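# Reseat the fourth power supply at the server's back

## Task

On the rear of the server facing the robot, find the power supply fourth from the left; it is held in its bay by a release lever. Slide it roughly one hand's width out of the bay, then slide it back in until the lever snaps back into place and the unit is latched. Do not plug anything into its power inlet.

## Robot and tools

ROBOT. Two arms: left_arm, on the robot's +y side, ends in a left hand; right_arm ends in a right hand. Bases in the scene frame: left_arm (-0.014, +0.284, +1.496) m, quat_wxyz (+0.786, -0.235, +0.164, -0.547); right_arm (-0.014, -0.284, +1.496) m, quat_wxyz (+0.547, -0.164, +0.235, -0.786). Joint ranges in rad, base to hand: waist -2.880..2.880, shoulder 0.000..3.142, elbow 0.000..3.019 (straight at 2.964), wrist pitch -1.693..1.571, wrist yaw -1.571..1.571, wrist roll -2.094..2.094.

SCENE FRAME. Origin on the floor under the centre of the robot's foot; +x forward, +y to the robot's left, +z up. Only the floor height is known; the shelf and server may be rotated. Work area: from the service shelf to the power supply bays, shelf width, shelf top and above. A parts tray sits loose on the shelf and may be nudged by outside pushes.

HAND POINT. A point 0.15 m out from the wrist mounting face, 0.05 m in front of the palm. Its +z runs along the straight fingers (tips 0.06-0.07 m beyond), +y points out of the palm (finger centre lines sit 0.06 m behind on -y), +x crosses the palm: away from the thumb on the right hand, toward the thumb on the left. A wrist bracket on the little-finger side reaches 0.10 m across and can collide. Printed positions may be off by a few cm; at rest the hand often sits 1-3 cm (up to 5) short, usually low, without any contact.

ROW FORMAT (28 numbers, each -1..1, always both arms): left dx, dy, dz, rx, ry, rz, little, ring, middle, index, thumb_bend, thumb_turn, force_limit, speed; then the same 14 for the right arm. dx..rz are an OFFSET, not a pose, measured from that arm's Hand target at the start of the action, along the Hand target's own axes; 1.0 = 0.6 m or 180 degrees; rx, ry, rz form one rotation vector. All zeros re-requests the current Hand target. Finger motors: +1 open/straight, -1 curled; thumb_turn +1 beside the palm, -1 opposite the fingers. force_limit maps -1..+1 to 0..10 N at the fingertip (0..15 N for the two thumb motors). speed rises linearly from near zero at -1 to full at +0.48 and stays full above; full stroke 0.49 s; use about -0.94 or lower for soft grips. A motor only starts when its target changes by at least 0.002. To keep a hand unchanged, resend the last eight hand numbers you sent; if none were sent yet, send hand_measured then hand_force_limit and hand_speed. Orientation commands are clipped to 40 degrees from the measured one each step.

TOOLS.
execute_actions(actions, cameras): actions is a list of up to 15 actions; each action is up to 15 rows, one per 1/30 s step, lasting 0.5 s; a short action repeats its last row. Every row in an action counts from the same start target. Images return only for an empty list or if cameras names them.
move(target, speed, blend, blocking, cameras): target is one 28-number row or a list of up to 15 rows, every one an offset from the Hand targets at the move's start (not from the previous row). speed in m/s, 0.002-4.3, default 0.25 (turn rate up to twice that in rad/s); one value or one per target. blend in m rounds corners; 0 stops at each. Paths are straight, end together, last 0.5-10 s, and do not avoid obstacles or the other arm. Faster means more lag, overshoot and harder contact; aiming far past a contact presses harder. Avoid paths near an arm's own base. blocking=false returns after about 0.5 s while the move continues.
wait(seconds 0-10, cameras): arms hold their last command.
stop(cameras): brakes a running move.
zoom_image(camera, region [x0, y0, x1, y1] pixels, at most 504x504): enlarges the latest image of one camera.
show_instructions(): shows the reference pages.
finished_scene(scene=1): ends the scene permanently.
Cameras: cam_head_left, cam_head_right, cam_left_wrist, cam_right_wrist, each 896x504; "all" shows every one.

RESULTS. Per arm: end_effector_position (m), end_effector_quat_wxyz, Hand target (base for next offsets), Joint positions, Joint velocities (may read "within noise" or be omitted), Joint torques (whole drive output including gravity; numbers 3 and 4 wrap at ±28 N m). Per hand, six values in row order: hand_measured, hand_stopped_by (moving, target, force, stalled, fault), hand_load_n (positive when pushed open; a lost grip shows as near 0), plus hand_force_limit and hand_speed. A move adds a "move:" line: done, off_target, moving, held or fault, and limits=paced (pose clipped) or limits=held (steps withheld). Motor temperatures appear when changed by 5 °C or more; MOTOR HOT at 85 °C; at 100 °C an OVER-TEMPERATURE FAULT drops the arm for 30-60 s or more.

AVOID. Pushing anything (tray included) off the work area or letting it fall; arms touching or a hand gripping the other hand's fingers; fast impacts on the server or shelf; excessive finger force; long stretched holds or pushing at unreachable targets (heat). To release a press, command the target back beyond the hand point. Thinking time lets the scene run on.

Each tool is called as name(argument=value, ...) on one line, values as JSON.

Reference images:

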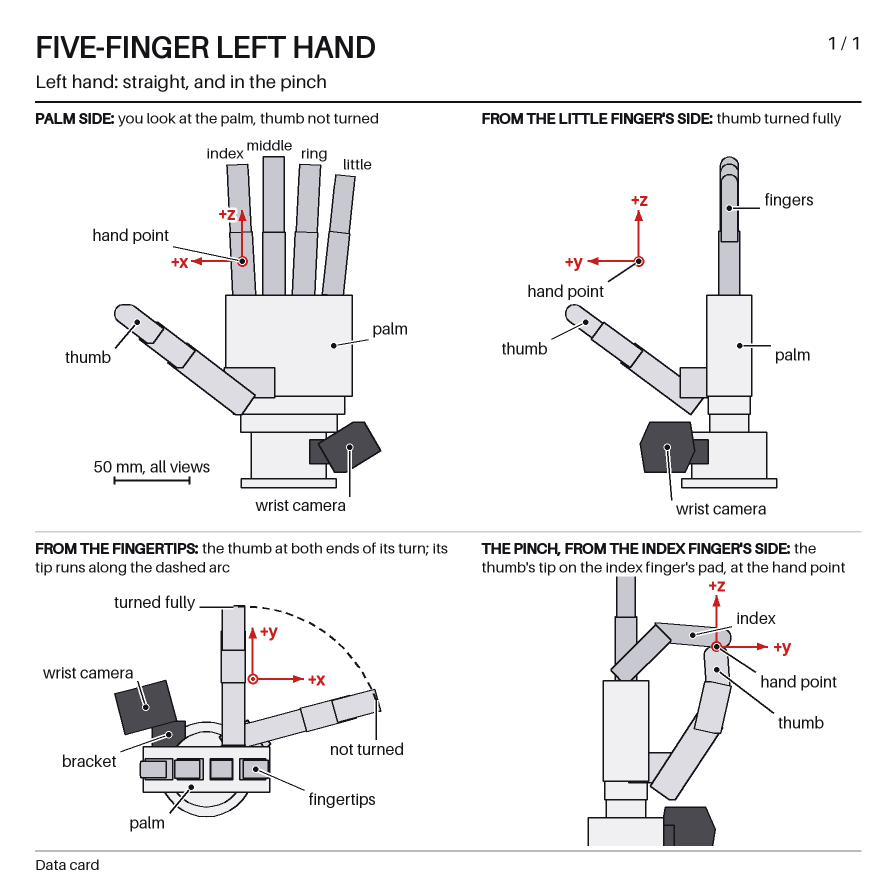

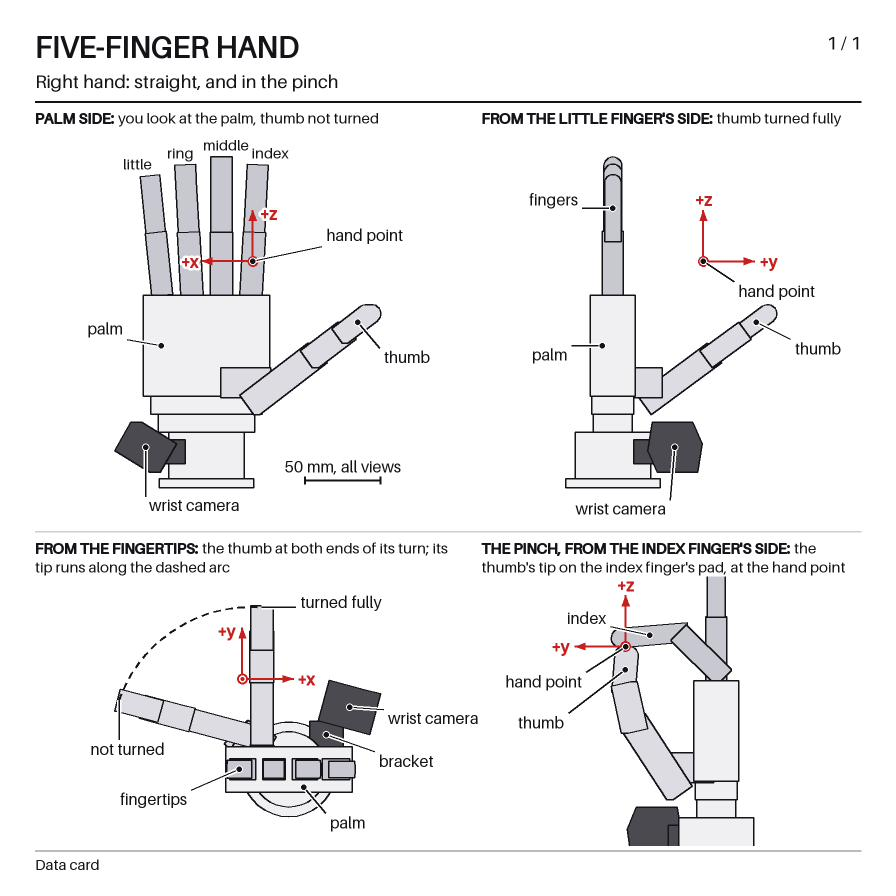

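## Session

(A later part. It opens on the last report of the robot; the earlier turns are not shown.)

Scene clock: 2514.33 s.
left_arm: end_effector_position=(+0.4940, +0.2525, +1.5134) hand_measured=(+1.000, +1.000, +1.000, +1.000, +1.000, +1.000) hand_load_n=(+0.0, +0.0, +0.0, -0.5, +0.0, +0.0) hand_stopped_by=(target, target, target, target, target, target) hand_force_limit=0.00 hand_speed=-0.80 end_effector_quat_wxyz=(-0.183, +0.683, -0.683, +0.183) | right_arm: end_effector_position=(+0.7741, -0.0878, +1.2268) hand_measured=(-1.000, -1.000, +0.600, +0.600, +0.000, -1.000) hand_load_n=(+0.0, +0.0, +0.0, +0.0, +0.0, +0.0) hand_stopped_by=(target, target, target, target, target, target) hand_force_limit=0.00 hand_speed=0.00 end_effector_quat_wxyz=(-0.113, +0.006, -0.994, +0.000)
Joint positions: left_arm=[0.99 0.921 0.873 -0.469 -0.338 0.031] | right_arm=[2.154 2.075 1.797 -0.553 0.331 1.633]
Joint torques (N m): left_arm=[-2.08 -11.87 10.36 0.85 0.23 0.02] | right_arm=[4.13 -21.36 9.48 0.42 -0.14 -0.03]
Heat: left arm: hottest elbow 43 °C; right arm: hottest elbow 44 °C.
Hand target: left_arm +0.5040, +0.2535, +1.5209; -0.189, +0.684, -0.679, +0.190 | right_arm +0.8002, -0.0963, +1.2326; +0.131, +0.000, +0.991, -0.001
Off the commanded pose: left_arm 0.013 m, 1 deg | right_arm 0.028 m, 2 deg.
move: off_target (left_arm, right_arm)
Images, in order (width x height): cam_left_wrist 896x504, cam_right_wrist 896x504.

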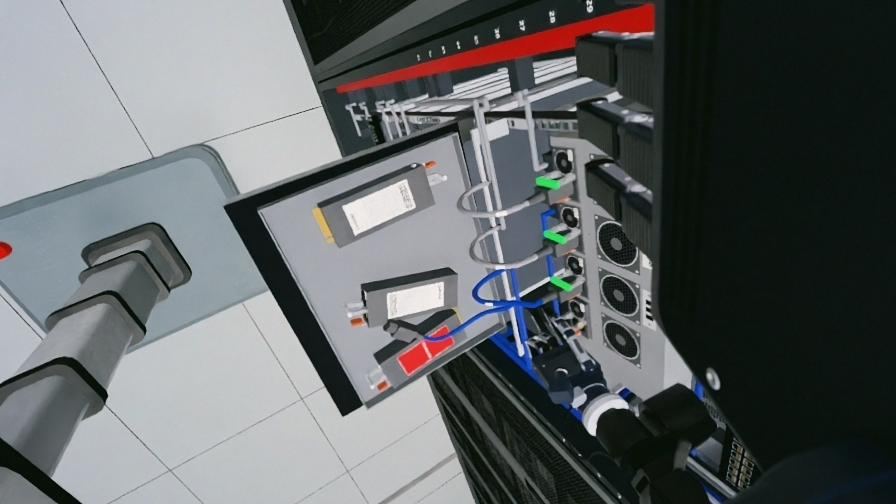

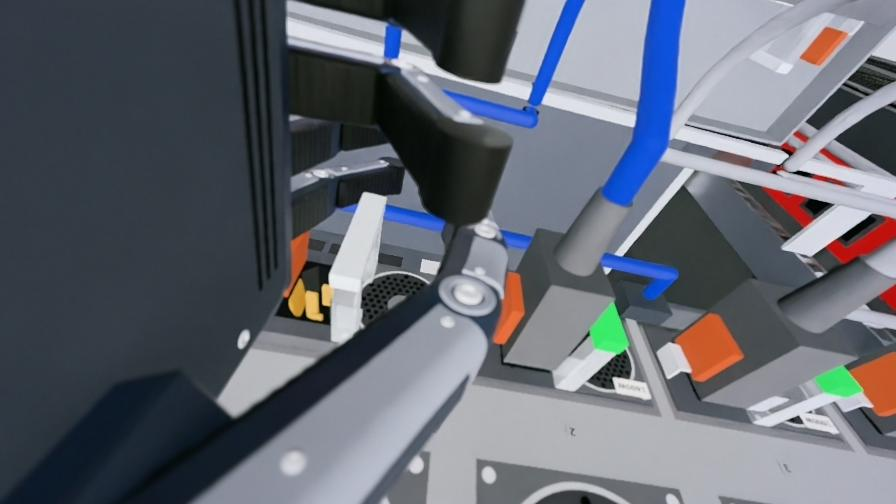

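move(target=[0,0,0,0,0,0,1,1,1,1,1,1,0,-0.8,0,0,0,0.0,0.0,0.0,-1,-1,0.6,0.6,-0.6,-1,0.2,-0.5], speed=0.08, cameras=["cam_right_wrist","cam_left_wrist"])

zoom_image(camera="cam_left_wrist", region=[530, 290, 600, 360])

Scene clock: 2519.73 s.
left_arm: end_effector_position=(+0.4940, +0.2525, +1.5134) hand_measured=(+1.000, +1.000, +1.000, +1.000, +1.000, +1.000) hand_load_n=(+0.0, +0.0, +0.0, +0.0, +0.0, +0.0) hand_stopped_by=(target, target, target, target, target, target) hand_force_limit=0.00 hand_speed=-0.80 end_effector_quat_wxyz=(-0.183, +0.683, -0.683, +0.183) | right_arm: end_effector_position=(+0.7742, -0.0877, +1.2269) hand_measured=(-1.000, -1.000, +0.600, +0.600, -0.600, -1.000) hand_load_n=(+0.0, +0.5, +0.0, +0.0, +0.0, +0.0) hand_stopped_by=(target, target, target, target, target, target) hand_force_limit=0.20 hand_speed=-0.50 end_effector_quat_wxyz=(-0.113, +0.006, -0.994, +0.000)
Joint positions: left_arm=[0.99 0.921 0.873 -0.469 -0.338 0.031] | right_arm=[2.154 2.075 1.798 -0.554 0.33 1.633]
Joint torques (N m): left_arm=[-2.2 -11.63 10.36 0.84 0.21 0.01] | right_arm=[4.01 -21.42 9.63 0.38 -0.12 -0.05]
Heat: left arm: hottest elbow 43 °C; right arm: hottest elbow 44 °C.
Hand target: left_arm +0.5040, +0.2535, +1.5209; -0.189, +0.684, -0.679, +0.190 | right_arm +0.8003, -0.0962, +1.2327; +0.131, +0.000, +0.991, +0.000
Off the commanded pose: left_arm 0.013 m, 1 deg | right_arm 0.028 m, 2 deg.
move: off_target (left_arm, right_arm)
Images, in order (width x height): cam_left_wrist 896x504, cam_right_wrist 896x504.

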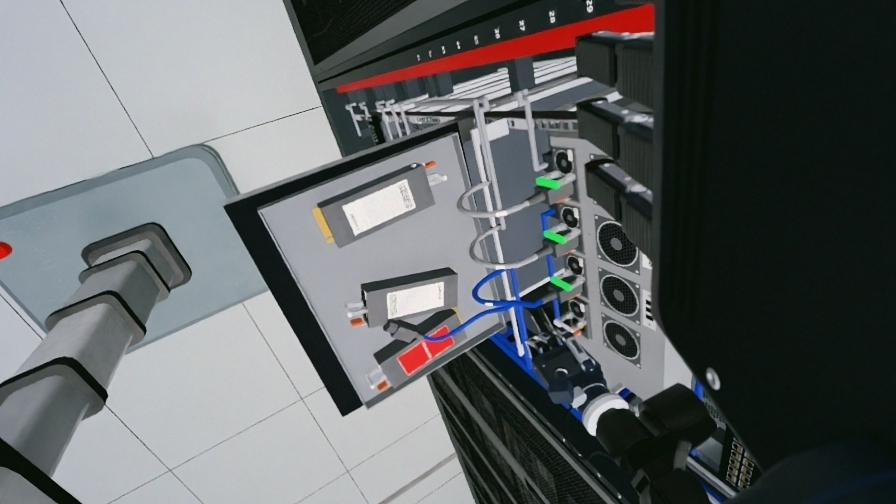

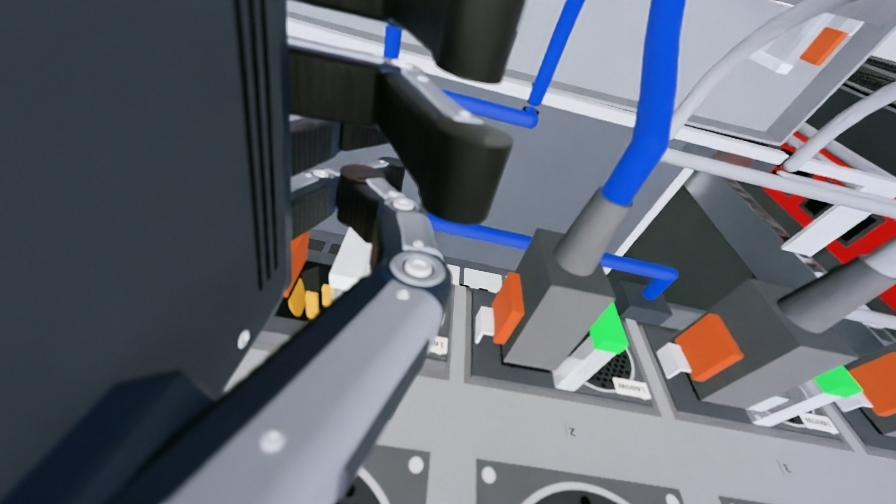

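Scaled by 7.200 from the camera's 896x504 image, which has a finer 1280x720 frame.

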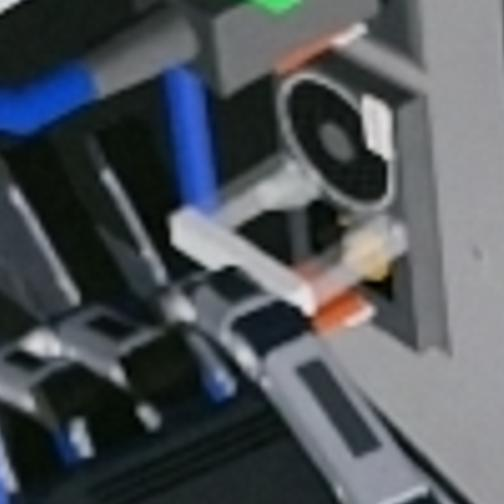

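move(target=[[0,0,0,0,0,0,1,1,1,1,1,1,0,-0.8,0,0,0,0.0,0.0,0.0,-1,-1,0.6,0.6,0.05,-1,0.2,0.3],[0,0,0,0,0,0,1,1,1,1,1,1,0,-0.8,-0.0322,-0.003,0.0086,0.0,0.0,0.0,-1,-1,0.6,0.6,0.05,-1,0.2,0.3]], speed=0.08, cameras=["cam_right_wrist","cam_left_wrist"])

zoom_image(camera="cam_left_wrist", region=[530, 290, 600, 360])

Scene clock: 2527.40 s.
left_arm: end_effector_position=(+0.4940, +0.2525, +1.5134) hand_measured=(+1.000, +1.000, +1.000, +1.000, +1.000, +1.000) hand_load_n=(+0.0, +0.0, +0.0, +0.0, +0.0, +0.0) hand_stopped_by=(target, target, target, target, target, target) hand_force_limit=0.00 hand_speed=-0.80 end_effector_quat_wxyz=(-0.183, +0.683, -0.683, +0.183) | right_arm: end_effector_position=(+0.7771, -0.0861, +1.2164) hand_measured=(-1.000, -1.000, +0.600, +0.600, +0.050, -1.000) hand_load_n=(+0.0, +0.5, +0.0, +0.0, +0.0, +0.5) hand_stopped_by=(target, target, target, target, target, target) hand_force_limit=0.20 hand_speed=0.30 end_effector_quat_wxyz=(-0.096, +0.013, -0.995, +0.001)
Joint positions: left_arm=[0.99 0.921 0.873 -0.469 -0.338 0.031] | right_arm=[2.15 2.115 1.865 -0.617 0.327 1.629]
Joint torques (N m): left_arm=[-1.85 -11.99 10.4 0.9 0.19 -0.01] | right_arm=[3.96 -22.36 10.84 1.11 -0.12 -0.09]
Heat: left arm: hottest elbow 43 °C; right arm: hottest elbow 45 °C.
Hand target: left_arm +0.5040, +0.2535, +1.5209; -0.189, +0.684, -0.679, +0.190 | right_arm +0.8203, -0.0978, +1.2329; +0.131, +0.000, +0.991, +0.000
Off the commanded pose: left_arm 0.013 m, 1 deg | right_arm 0.048 m, 4 deg.
move: off_target (left_arm, right_arm)
Images, in order (width x height): cam_left_wrist 896x504, cam_right_wrist 896x504.

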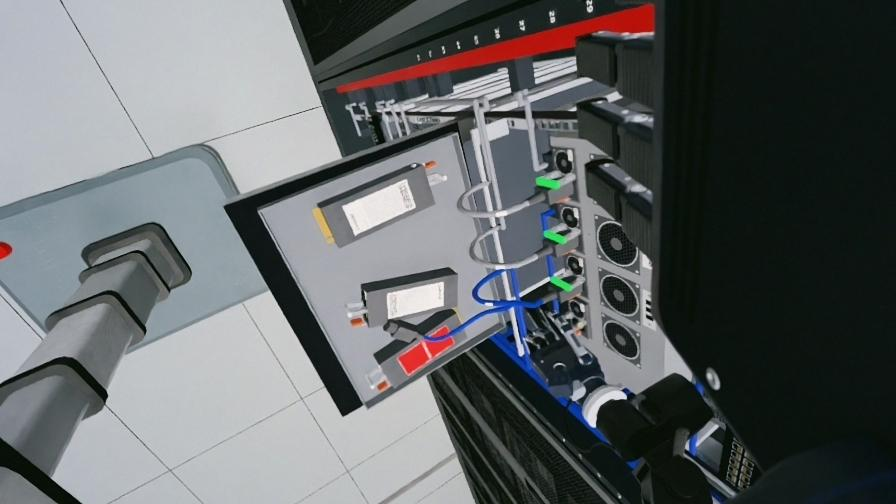

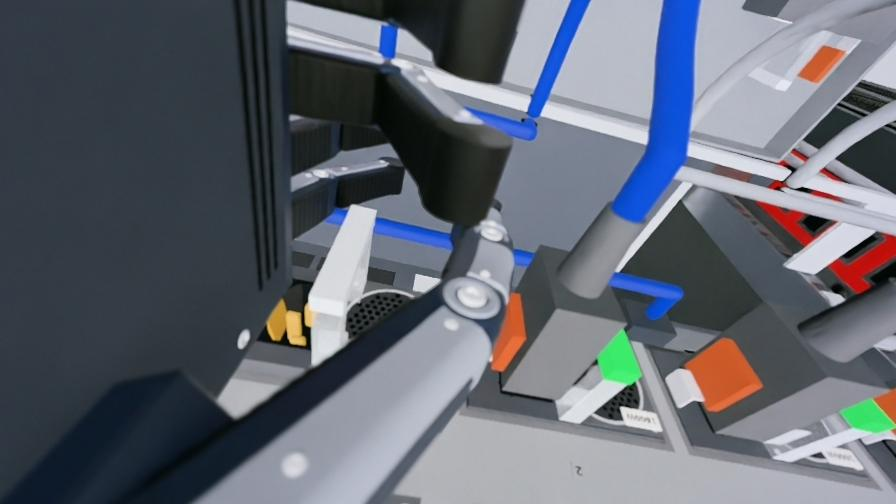

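Scaled by 7.200 from the camera's 896x504 image, which has a finer 1280x720 frame.

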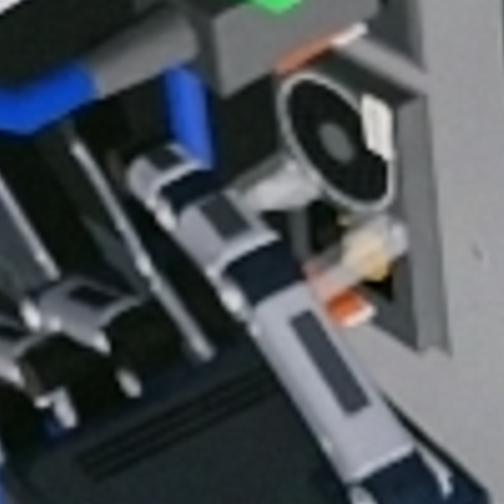

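move(target=[[0,0,0,0,0,0,1,1,1,1,1,1,0,-0.8,0.0644,-0.005,-0.0173,0.0,0.0,0.0,-1,-1,0.7,0.7,0.1,-1,0.2,0.3],[0,0,0,0,0,0,1,1,1,1,1,1,0,-0.8,0.0644,-0.0267,-0.0173,0.0,0.0,0.0,-1,-1,0.7,0.7,0.1,-1,0.2,0.3],[0,0,0,0,0,0,1,1,1,1,1,1,0,-0.8,0,-0.0267,0,0.0,0.0,0.0,-1,-1,0.7,0.7,0.1,-1,0.2,0.3]], speed=0.08, cameras=["cam_right_wrist","cam_left_wrist"])

zoom_image(camera="cam_left_wrist", region=[530, 290, 600, 360])

Scene clock: 2535.33 s.
left_arm: end_effector_position=(+0.4940, +0.2525, +1.5134) hand_measured=(+1.000, +1.000, +1.000, +1.000, +1.000, +1.000) hand_load_n=(+0.0, +0.0, +0.0, +0.0, -0.5, +0.0) hand_stopped_by=(target, target, target, target, target, target) hand_force_limit=0.00 hand_speed=-0.80 end_effector_quat_wxyz=(-0.183, +0.683, -0.683, +0.183) | right_arm: end_effector_position=(+0.7851, -0.1042, +1.2239) hand_measured=(-1.000, -1.000, +0.700, +0.700, +0.100, -1.000) hand_load_n=(+0.0, +0.0, +0.0, +0.0, +0.0, +0.0) hand_stopped_by=(target, target, target, target, target, target) hand_force_limit=0.20 hand_speed=0.30 end_effector_quat_wxyz=(-0.108, +0.007, -0.994, +0.000)
Joint positions: left_arm=[0.99 0.921 0.873 -0.469 -0.338 0.031] | right_arm=[2.127 2.091 1.847 -0.592 0.312 1.613]
Joint torques (N m): left_arm=[-1.9 -11.75 10.39 0.83 0.22 0.01] | right_arm=[3.55 -21.01 11.37 0.29 -0.13 -0.06]
Motor temperatures (°C): left_arm=[20 28 43 20 22 22] | right_arm=[22 38 46 22 24 21]
Heat: left arm: hottest elbow 43 °C; right arm: hottest elbow 46 °C.
Hand target: left_arm +0.5040, +0.2535, +1.5209; -0.189, +0.684, -0.679, +0.190 | right_arm +0.8203, -0.1139, +1.2328; +0.131, +0.000, +0.991, +0.000
Off the commanded pose: left_arm 0.013 m, 1 deg | right_arm 0.038 m, 3 deg.
move: off_target (left_arm, right_arm)
Images, in order (width x height): cam_left_wrist 896x504, cam_right_wrist 896x504.

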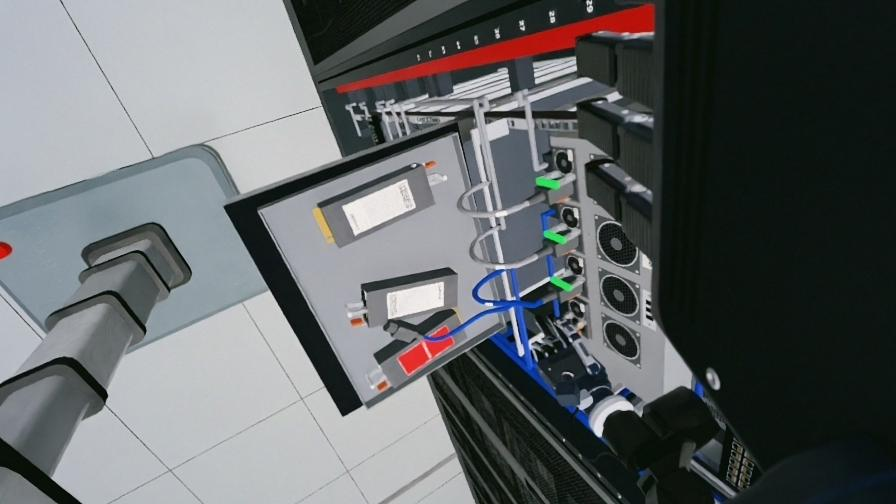

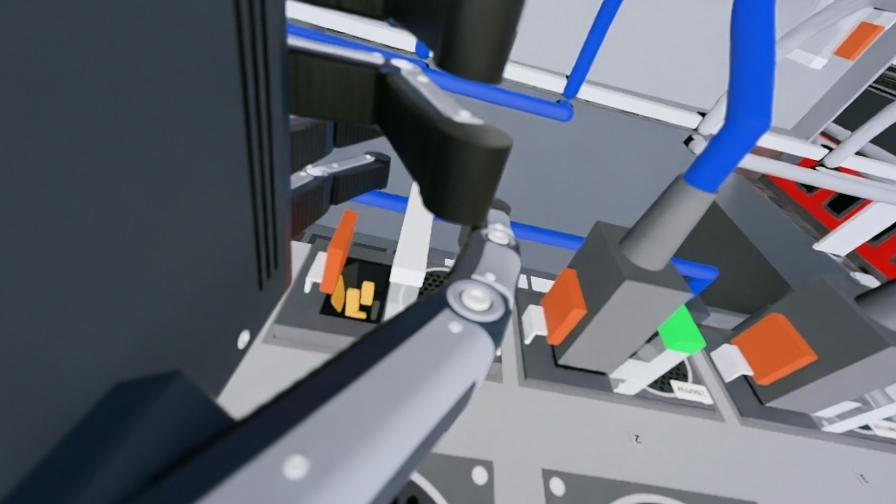

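Scaled by 7.200 from the camera's 896x504 image, which has a finer 1280x720 frame.

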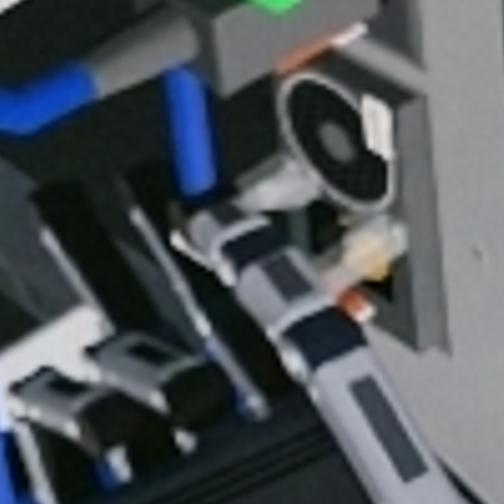

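move(target=[[0,0,0,0,0,0,1,1,1,1,1,1,0,-0.8,-0.0043,0.0,-0.0161,0.0,0.0,0.0,-1,-1,0.7,0.6,0.15,-1,0.2,0.3],[0,0,0,0,0,0,1,1,1,1,1,1,0,-0.8,-0.0043,0.027,-0.0161,0.0,0.0,0.0,-1,-1,0.7,0.6,0.15,-1,0.2,0.3]], speed=0.08, cameras=["cam_right_wrist","cam_left_wrist"])

zoom_image(camera="cam_left_wrist", region=[530, 290, 600, 360])

Scene clock: 2544.77 s.
left_arm: end_effector_position=(+0.4940, +0.2525, +1.5134) hand_measured=(+1.000, +1.000, +1.000, +1.000, +1.000, +1.000) hand_load_n=(+0.0, +0.0, +0.0, +0.0, +0.0, +0.0) hand_stopped_by=(target, target, target, target, target, target) hand_force_limit=0.00 hand_speed=-0.80 end_effector_quat_wxyz=(-0.183, +0.683, -0.683, +0.183) | right_arm: end_effector_position=(+0.7823, -0.1062, +1.2230) hand_measured=(-1.000, -1.000, +0.700, +0.600, +0.150, -1.000) hand_load_n=(+0.0, +0.0, +0.0, +0.5, +0.0, +0.0) hand_stopped_by=(target, target, target, target, target, target) hand_force_limit=0.20 hand_speed=0.30 end_effector_quat_wxyz=(-0.101, +0.009, -0.995, +0.005)
Joint positions: left_arm=[0.99 0.921 0.873 -0.469 -0.338 0.031] | right_arm=[2.127 2.091 1.85 -0.61 0.321 1.613]
Joint torques (N m): left_arm=[-2.08 -11.87 10.43 0.76 0.25 0] | right_arm=[5.89 -21.77 11.55 0.16 0.18 0.13]
Heat: left arm: hottest elbow 43 °C; right arm: hottest elbow 46 °C.
Hand target: left_arm +0.5040, +0.2535, +1.5209; -0.189, +0.684, -0.679, +0.190 | right_arm +0.8202, -0.0976, +1.2427; +0.131, +0.000, +0.991, +0.000
Off the commanded pose: left_arm 0.013 m, 1 deg | right_arm 0.044 m, 4 deg.
move: off_target (left_arm, right_arm)
Images, in order (width x height): cam_left_wrist 896x504, cam_right_wrist 896x504.

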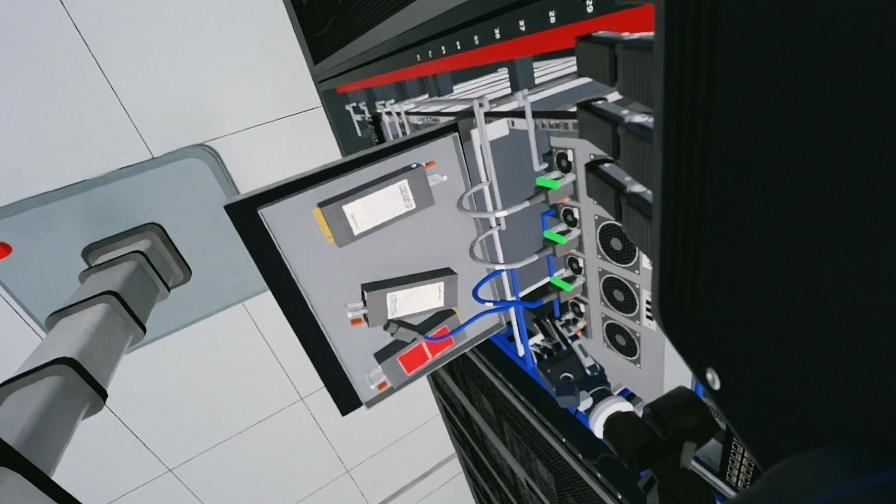

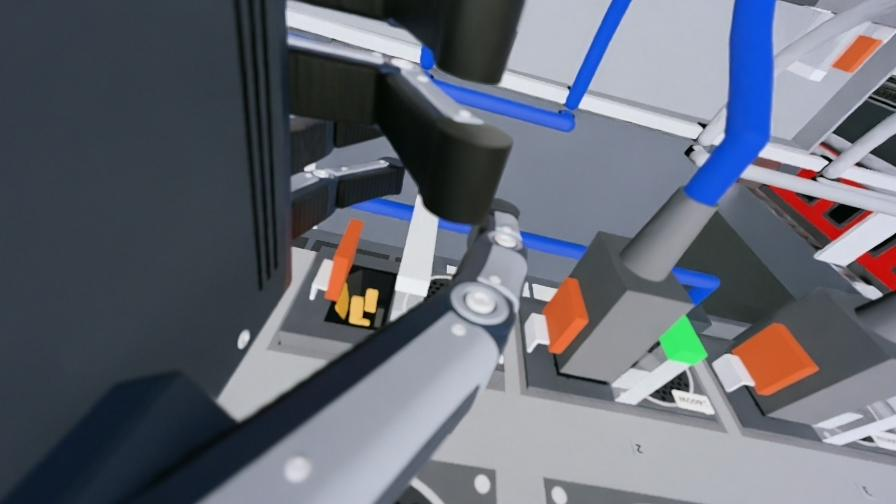

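Scaled by 7.200 from the camera's 896x504 image, which has a finer 1280x720 frame.

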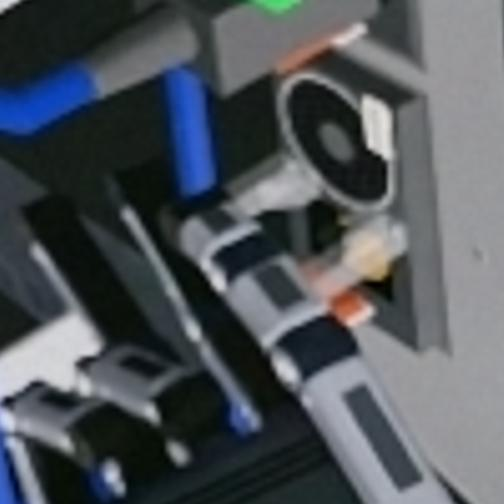

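move(target=[[0,0,0,0,0,0,1,1,1,1,1,1,0,-0.8,0.0,0.03,0,0.0,0.0,0.0,-1,-1,0.7,0.6,0.15,-1,0.2,0.3]], speed=0.08, cameras=["cam_right_wrist"])

zoom_image(camera="cam_right_wrist", region=[280, 140, 560, 380])

Scene clock: 2549.73 s.
left_arm: end_effector_position=(+0.4940, +0.2525, +1.5134) hand_measured=(+1.000, +1.000, +1.000, +1.000, +1.000, +1.000) hand_load_n=(+0.0, +0.0, +0.0, +0.0, +0.0, -0.5) hand_stopped_by=(target, target, target, target, target, target) hand_force_limit=0.00 hand_speed=-0.80 end_effector_quat_wxyz=(-0.183, +0.683, -0.683, +0.183) | right_arm: end_effector_position=(+0.7827, -0.1092, +1.2225) hand_measured=(-1.000, -1.000, +0.700, +0.600, +0.150, -1.000) hand_load_n=(+0.0, +0.0, +0.0, +0.0, +0.0, +0.0) hand_stopped_by=(target, target, target, target, target, target) hand_force_limit=0.20 hand_speed=0.30 end_effector_quat_wxyz=(-0.099, +0.002, -0.995, +0.012)
Joint positions: left_arm=[0.99 0.921 0.873 -0.469 -0.338 0.031] | right_arm=[2.128 2.091 1.852 -0.616 0.337 1.628]
Joint torques (N m): left_arm=[-1.96 -12.1 10.39 0.75 0.21 0.01] | right_arm=[8 -20.72 12.3 0.29 0.21 0.18]
Heat: left arm: hottest elbow 43 °C; right arm: hottest elbow 48 °C.
Hand target: left_arm +0.5040, +0.2535, +1.5209; -0.189, +0.684, -0.679, +0.190 | right_arm +0.8202, -0.0797, +1.2427; +0.131, +0.000, +0.991, +0.000
Off the commanded pose: left_arm 0.013 m, 1 deg | right_arm 0.052 m, 4 deg.
move: off_target (left_arm, right_arm)
Images, in order (width x height): cam_right_wrist 896x504.

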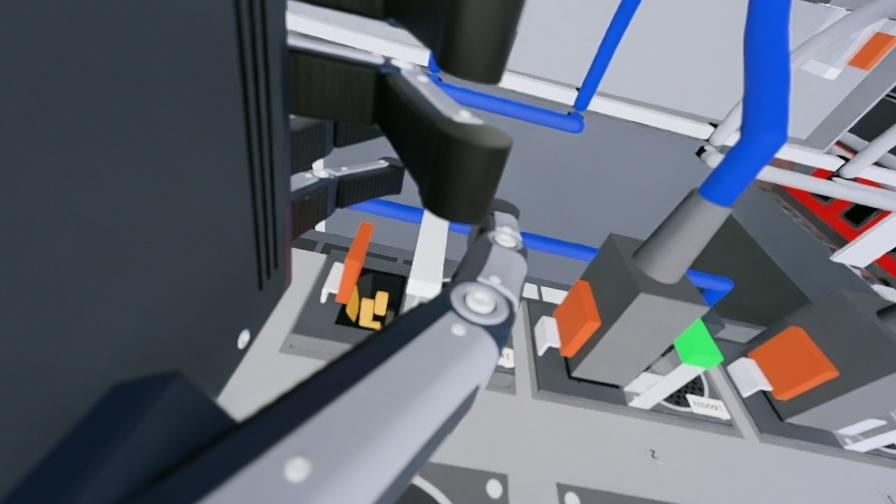

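Scaled by 1.800 from the camera's 896x504 image, which has a finer 1280x720 frame.

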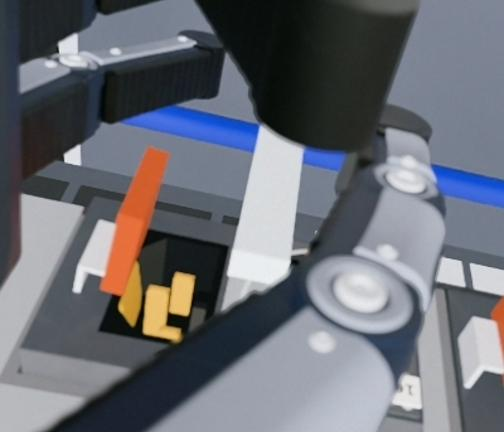

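move(target=[[0,0,0,0,0,0,1,1,1,1,1,1,0,-0.8,0.0483,-0.0338,-0.013,0.0,0.0,0.0,-1,-1,0.7,0.6,0.15,-1,0.2,0.3],[0,0,0,0,0,0,1,1,1,1,1,1,0,-0.8,-0.0032,-0.0338,-0.0121,0.0,0.0,0.0,-1,-1,0.7,0.6,0.15,-1,0.2,0.3]], speed=0.08, cameras=["cam_right_wrist"])

zoom_image(camera="cam_right_wrist", region=[280, 140, 560, 380])

Scene clock: 2574.37 s.
left_arm: end_effector_position=(+0.4940, +0.2525, +1.5134) hand_measured=(+1.000, +1.000, +1.000, +1.000, +1.000, +1.000) hand_load_n=(+0.0, +0.0, +0.0, +0.0, +0.0, +0.0) hand_stopped_by=(target, target, target, target, target, target) hand_force_limit=0.00 hand_speed=-0.80 end_effector_quat_wxyz=(-0.183, +0.683, -0.683, +0.183) | right_arm: end_effector_position=(+0.7814, -0.1067, +1.2246) hand_measured=(-1.000, -1.000, +0.700, +0.600, +0.150, -1.000) hand_load_n=(+0.0, +0.0, +0.0, +0.0, +0.0, +0.0) hand_stopped_by=(target, target, target, target, target, target) hand_force_limit=0.20 hand_speed=0.30 end_effector_quat_wxyz=(-0.098, +0.003, -0.995, +0.008)
Joint positions: left_arm=[0.99 0.921 0.873 -0.469 -0.338 0.031] | right_arm=[2.13 2.088 1.849 -0.62 0.329 1.629]
Joint torques (N m): left_arm=[-1.85 -11.87 10.35 0.84 0.22 0.01] | right_arm=[5.54 -23.06 11.12 0.39 -0.12 -0.03]
Heat: left arm: hottest elbow 43 °C; right arm: hottest elbow 49 °C.
Hand target: left_arm +0.5040, +0.2535, +1.5209; -0.189, +0.684, -0.679, +0.190 | right_arm +0.8203, -0.1001, +1.2503; +0.131, +0.000, +0.991, +0.000
Off the commanded pose: left_arm 0.013 m, 1 deg | right_arm 0.047 m, 4 deg.
move: off_target (left_arm, right_arm)
Images, in order (width x height): cam_right_wrist 896x504.

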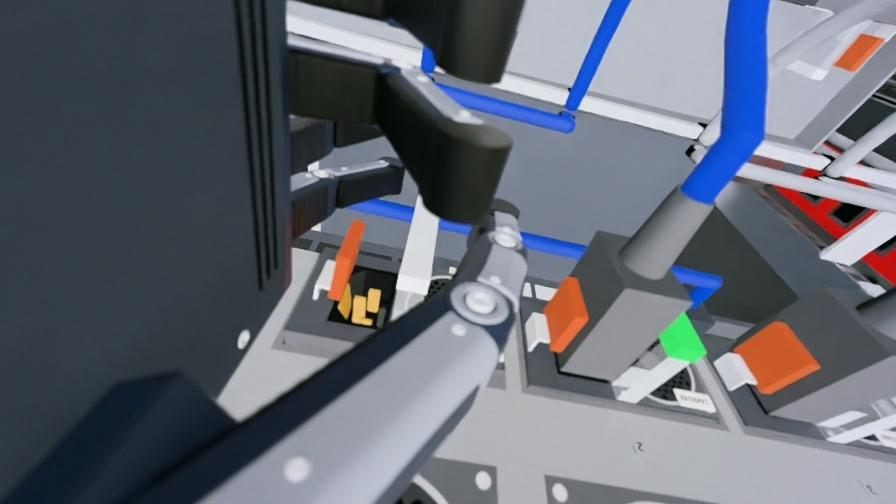

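Scaled by 1.800 from the camera's 896x504 image, which has a finer 1280x720 frame.

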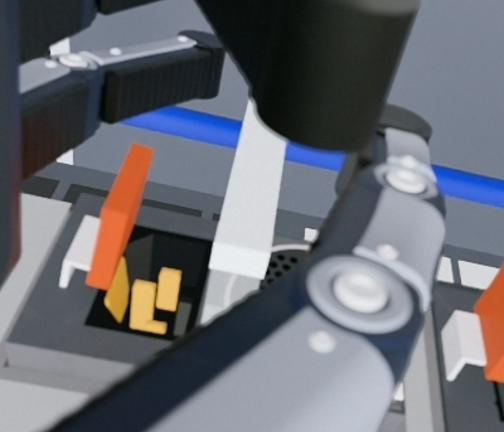

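move(target=[[0,0,0,0,0,0,1,1,1,1,1,1,0,-0.8,0.1374,0.005,-0.0024,0.0,0.0,0.0,-1,-1,0.7,0.6,0.15,-1,0.2,0.3],[0,0,0,0,0,0,1,1,1,1,1,1,0,-0.8,0.1374,0.005,-0.0024,0.0,0.0,0.0,-1,-1,0.0,0.0,0.1,-1,0.2,0.3]], speed=0.1, cameras=["cam_right_wrist","cam_left_wrist"])

zoom_image(camera="cam_right_wrist", region=[280, 140, 560, 380])

zoom_image(camera="cam_left_wrist", region=[530, 290, 600, 360])

Scene clock: 2615.00 s.
left_arm: end_effector_position=(+0.4940, +0.2525, +1.5134) hand_measured=(+1.000, +1.000, +1.000, +1.000, +1.000, +1.000) hand_load_n=(+0.0, +0.0, +0.0, +0.0, +0.0, +0.0) hand_stopped_by=(target, target, target, target, target, target) hand_force_limit=0.00 hand_speed=-0.80 end_effector_quat_wxyz=(-0.183, +0.683, -0.683, +0.183) | right_arm: end_effector_position=(+0.7313, -0.1035, +1.2106) hand_measured=(-1.000, -1.000, +0.000, +0.000, +0.100, -1.000) hand_load_n=(+0.0, +0.0, +0.0, +0.0, +0.0, +0.0) hand_stopped_by=(target, target, target, target, target, target) hand_force_limit=0.20 hand_speed=0.30 end_effector_quat_wxyz=(-0.115, +0.001, -0.993, +0.005)
Joint positions: left_arm=[0.99 0.921 0.873 -0.469 -0.338 0.031] | right_arm=[2.137 2.019 1.611 -0.416 0.33 1.629]
Joint torques (N m): left_arm=[-2.2 -11.75 10.43 0.73 0.21 0.03] | right_arm=[5.77 -23.77 4.23 0.92 0.16 0.07]
Motor temperatures (°C): left_arm=[20 28 43 20 22 22] | right_arm=[22 38 54 22 23 21]
Heat: left arm: hottest elbow 43 °C; right arm: hottest elbow 54 °C.
Hand target: left_arm +0.5040, +0.2535, +1.5209; -0.189, +0.684, -0.679, +0.190 | right_arm +0.7403, -0.0972, +1.2303; +0.131, +0.000, +0.991, -0.001
Off the commanded pose: left_arm 0.013 m, 1 deg | right_arm 0.023 m, 2 deg.
move: off_target (left_arm, right_arm); target 2's new numbers were sent with right_arm's hand 0.022 m and 2 deg from that target
Images, in order (width x height): cam_left_wrist 896x504, cam_right_wrist 896x504.

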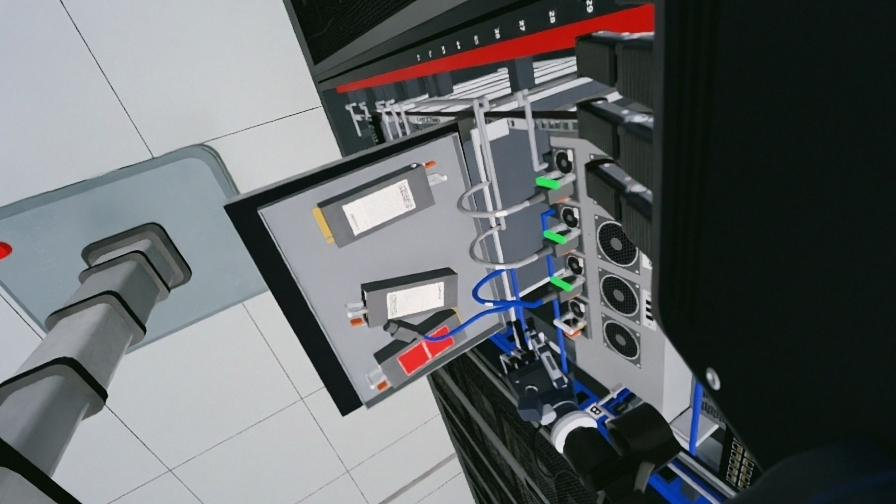

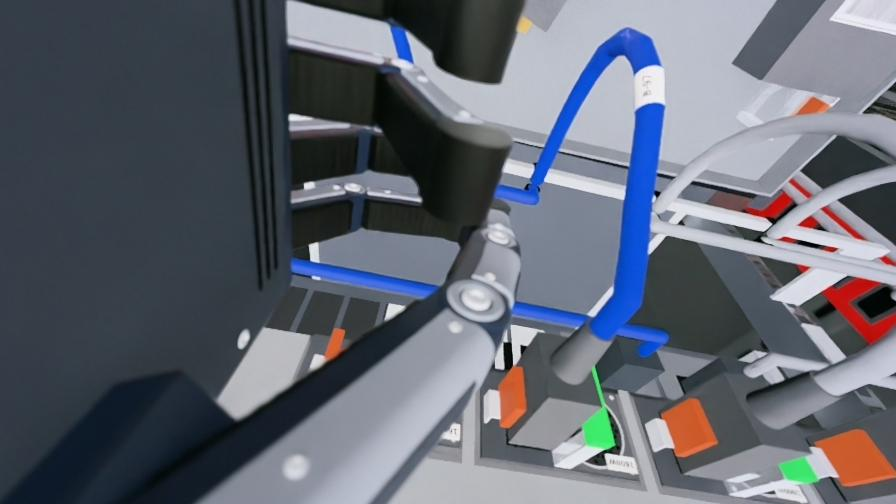

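Scaled by 1.800 from the camera's 896x504 image, which has a finer 1280x720 frame.

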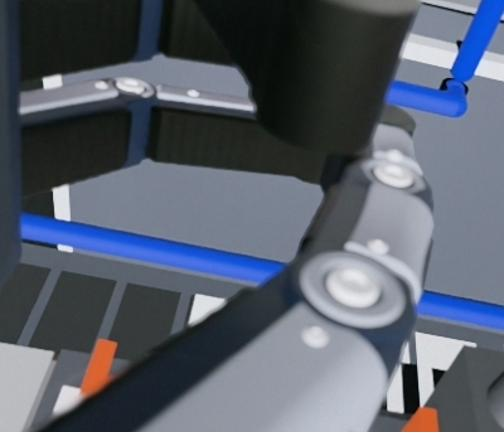

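Scaled by 7.200 from the camera's 896x504 image, which has a finer 1280x720 frame.

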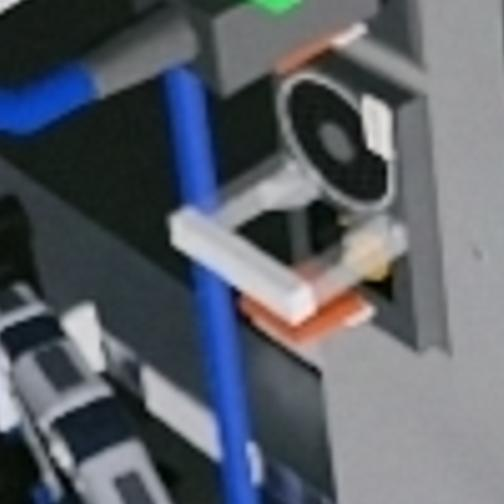

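move(target=[[0,0,0,0,0,0,1,1,1,1,1,1,0,-0.8,-0.0086,0.005,-0.0322,0.0,0.0,0.0,-1,-1,0.0,0.0,0.15,-1,0.2,0.3]], speed=0.1)

Scene clock: 2621.07 s.
left_arm: end_effector_position=(+0.4940, +0.2525, +1.5134) hand_measured=(+1.000, +1.000, +1.000, +1.000, +1.000, +1.000) hand_load_n=(+0.0, +0.0, +0.0, +0.0, +0.0, +0.0) hand_stopped_by=(target, target, target, target, target, target) hand_force_limit=0.00 hand_speed=-0.80 end_effector_quat_wxyz=(-0.183, +0.683, -0.683, +0.183) | right_arm: end_effector_position=(+0.7385, -0.0989, +1.2354) hand_measured=(-1.000, -1.000, +0.000, +0.000, +0.150, -1.000) hand_load_n=(+0.0, +0.0, +0.5, +0.5, +0.0, +0.0) hand_stopped_by=(target, target, target, target, target, target) hand_force_limit=0.20 hand_speed=0.30 end_effector_quat_wxyz=(-0.126, +0.003, -0.992, +0.003)
Joint positions: left_arm=[0.99 0.921 0.873 -0.469 -0.338 0.031] | right_arm=[2.152 1.98 1.602 -0.425 0.339 1.629]
Joint torques (N m): left_arm=[-1.85 -11.99 10.29 0.7 0.2 0] | right_arm=[5.54 -23.47 4.38 0.24 0.16 0.16]
Heat: left arm: hottest elbow 43 °C; right arm: hottest elbow 52 °C.
Hand target: left_arm +0.5040, +0.2535, +1.5209; -0.189, +0.684, -0.679, +0.190 | right_arm +0.7402, -0.0940, +1.2503; +0.131, +0.000, +0.991, +0.000
Off the commanded pose: left_arm 0.013 m, 1 deg | right_arm 0.016 m, 1 deg.
move: off_target (left_arm, right_arm)

move(target=[[0,0,0,0,0,0,1,1,1,1,1,1,0,-0.8,-0.0347,0.0,0.0188,0.0,0.0,0.0,-1,-1,0.0,0.0,0.15,-1,0.2,0.3]], speed=0.08, cameras=["cam_left_wrist"])

zoom_image(camera="cam_left_wrist", region=[530, 290, 600, 360])

Scene clock: 2624.47 s.
left_arm: end_effector_position=(+0.4940, +0.2525, +1.5134) hand_measured=(+1.000, +1.000, +1.000, +1.000, +1.000, +1.000) hand_load_n=(+0.0, +0.0, +0.0, +0.0, +0.0, +0.0) hand_stopped_by=(target, target, target, target, target, target) hand_force_limit=0.00 hand_speed=-0.80 end_effector_quat_wxyz=(-0.183, +0.683, -0.683, +0.183) | right_arm: end_effector_position=(+0.7511, -0.1001, +1.2451) hand_measured=(-1.000, -1.000, +0.000, +0.000, +0.150, -1.000) hand_load_n=(+0.0, +0.0, +0.0, +0.0, +0.0, +0.0) hand_stopped_by=(target, target, target, target, target, target) hand_force_limit=0.20 hand_speed=0.30 end_effector_quat_wxyz=(-0.125, +0.003, -0.992, +0.003)
Joint positions: left_arm=[0.99 0.921 0.873 -0.469 -0.338 0.031] | right_arm=[2.152 1.982 1.647 -0.471 0.339 1.629]
Joint torques (N m): left_arm=[-2.43 -12.04 10.41 0.88 0.25 0.02] | right_arm=[5.36 -19.84 8.02 0.18 -0.06 0.11]
Heat: left arm: hottest elbow 43 °C; right arm: hottest elbow 51 °C.
Hand target: left_arm +0.5040, +0.2535, +1.5209; -0.189, +0.684, -0.679, +0.190 | right_arm +0.7631, -0.0939, +1.2447; +0.131, +0.000, +0.991, +0.000
Off the commanded pose: left_arm 0.013 m, 1 deg | right_arm 0.014 m, 1 deg.
move: off_target (left_arm, right_arm)
Images, in order (width x height): cam_left_wrist 896x504.

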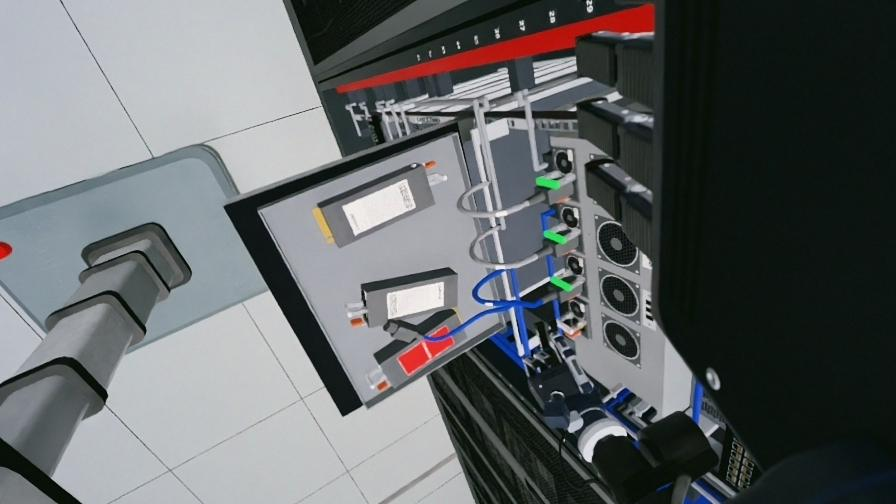

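Scaled by 7.200 from the camera's 896x504 image, which has a finer 1280x720 frame.

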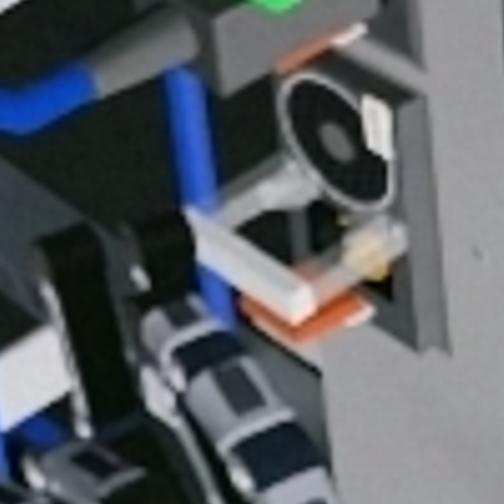

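move(target=[[0,0,0,0,0,0,1,1,1,1,1,1,0,-0.8,0.0173,0.0,0.0318,0.0,0.0,0.0,-1,-1,0.0,0.0,0.15,-1,0.2,0.3]], speed=0.08, cameras=["cam_left_wrist"])

zoom_image(camera="cam_left_wrist", region=[530, 290, 600, 360])

Scene clock: 2630.07 s.
left_arm: end_effector_position=(+0.4940, +0.2525, +1.5134) hand_measured=(+1.000, +1.000, +1.000, +1.000, +1.000, +1.000) hand_load_n=(+0.0, +0.0, +0.0, +0.0, +0.0, +0.0) hand_stopped_by=(target, target, target, target, target, target) hand_force_limit=0.00 hand_speed=-0.80 end_effector_quat_wxyz=(-0.183, +0.683, -0.683, +0.183) | right_arm: end_effector_position=(+0.7414, -0.0937, +1.2230) hand_measured=(-1.000, -1.000, +0.000, +0.000, +0.150, -1.000) hand_load_n=(+0.0, +0.0, +0.5, +0.0, +0.0, +0.0) hand_stopped_by=(target, target, target, target, target, target) hand_force_limit=0.20 hand_speed=0.30 end_effector_quat_wxyz=(-0.117, +0.006, -0.993, +0.003)
Joint positions: left_arm=[0.99 0.921 0.873 -0.469 -0.338 0.031] | right_arm=[2.152 2.018 1.647 -0.452 0.336 1.629]
Joint torques (N m): left_arm=[-2.08 -11.87 10.39 0.7 0.24 0.01] | right_arm=[4.48 -20.25 7.56 0.94 -0.19 0.03]
Heat: left arm: hottest elbow 43 °C; right arm: hottest elbow 50 °C.
Hand target: left_arm +0.5040, +0.2535, +1.5209; -0.189, +0.684, -0.679, +0.190 | right_arm +0.7582, -0.0940, +1.2238; +0.131, +0.000, +0.991, +0.000
Off the commanded pose: left_arm 0.013 m, 1 deg | right_arm 0.017 m, 2 deg.
move: off_target (left_arm, right_arm)
Images, in order (width x height): cam_left_wrist 896x504.

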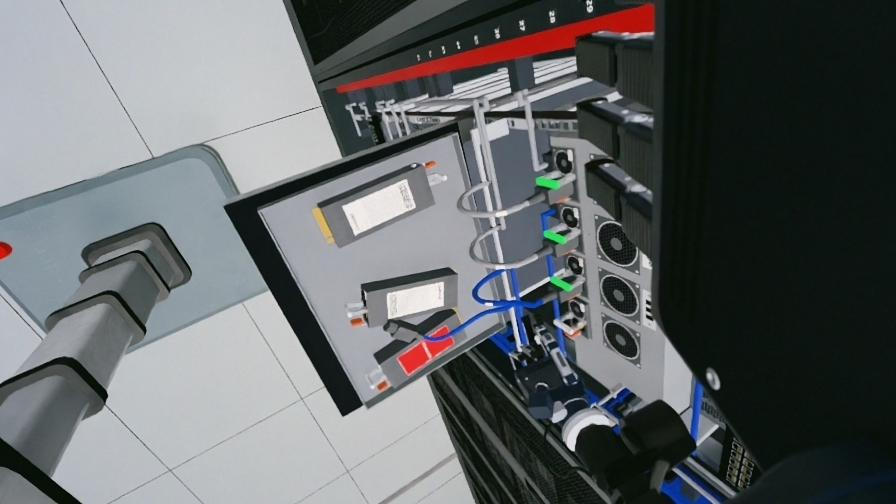

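Scaled by 7.200 from the camera's 896x504 image, which has a finer 1280x720 frame.

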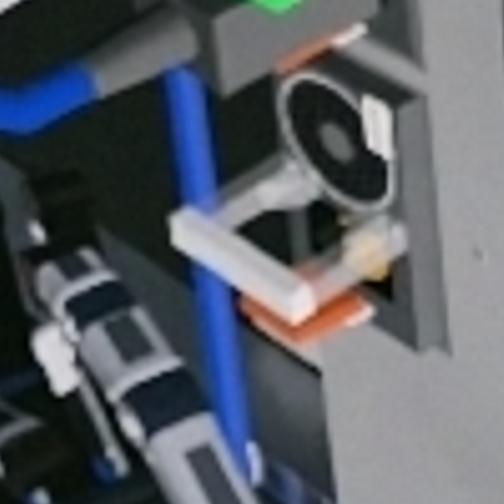

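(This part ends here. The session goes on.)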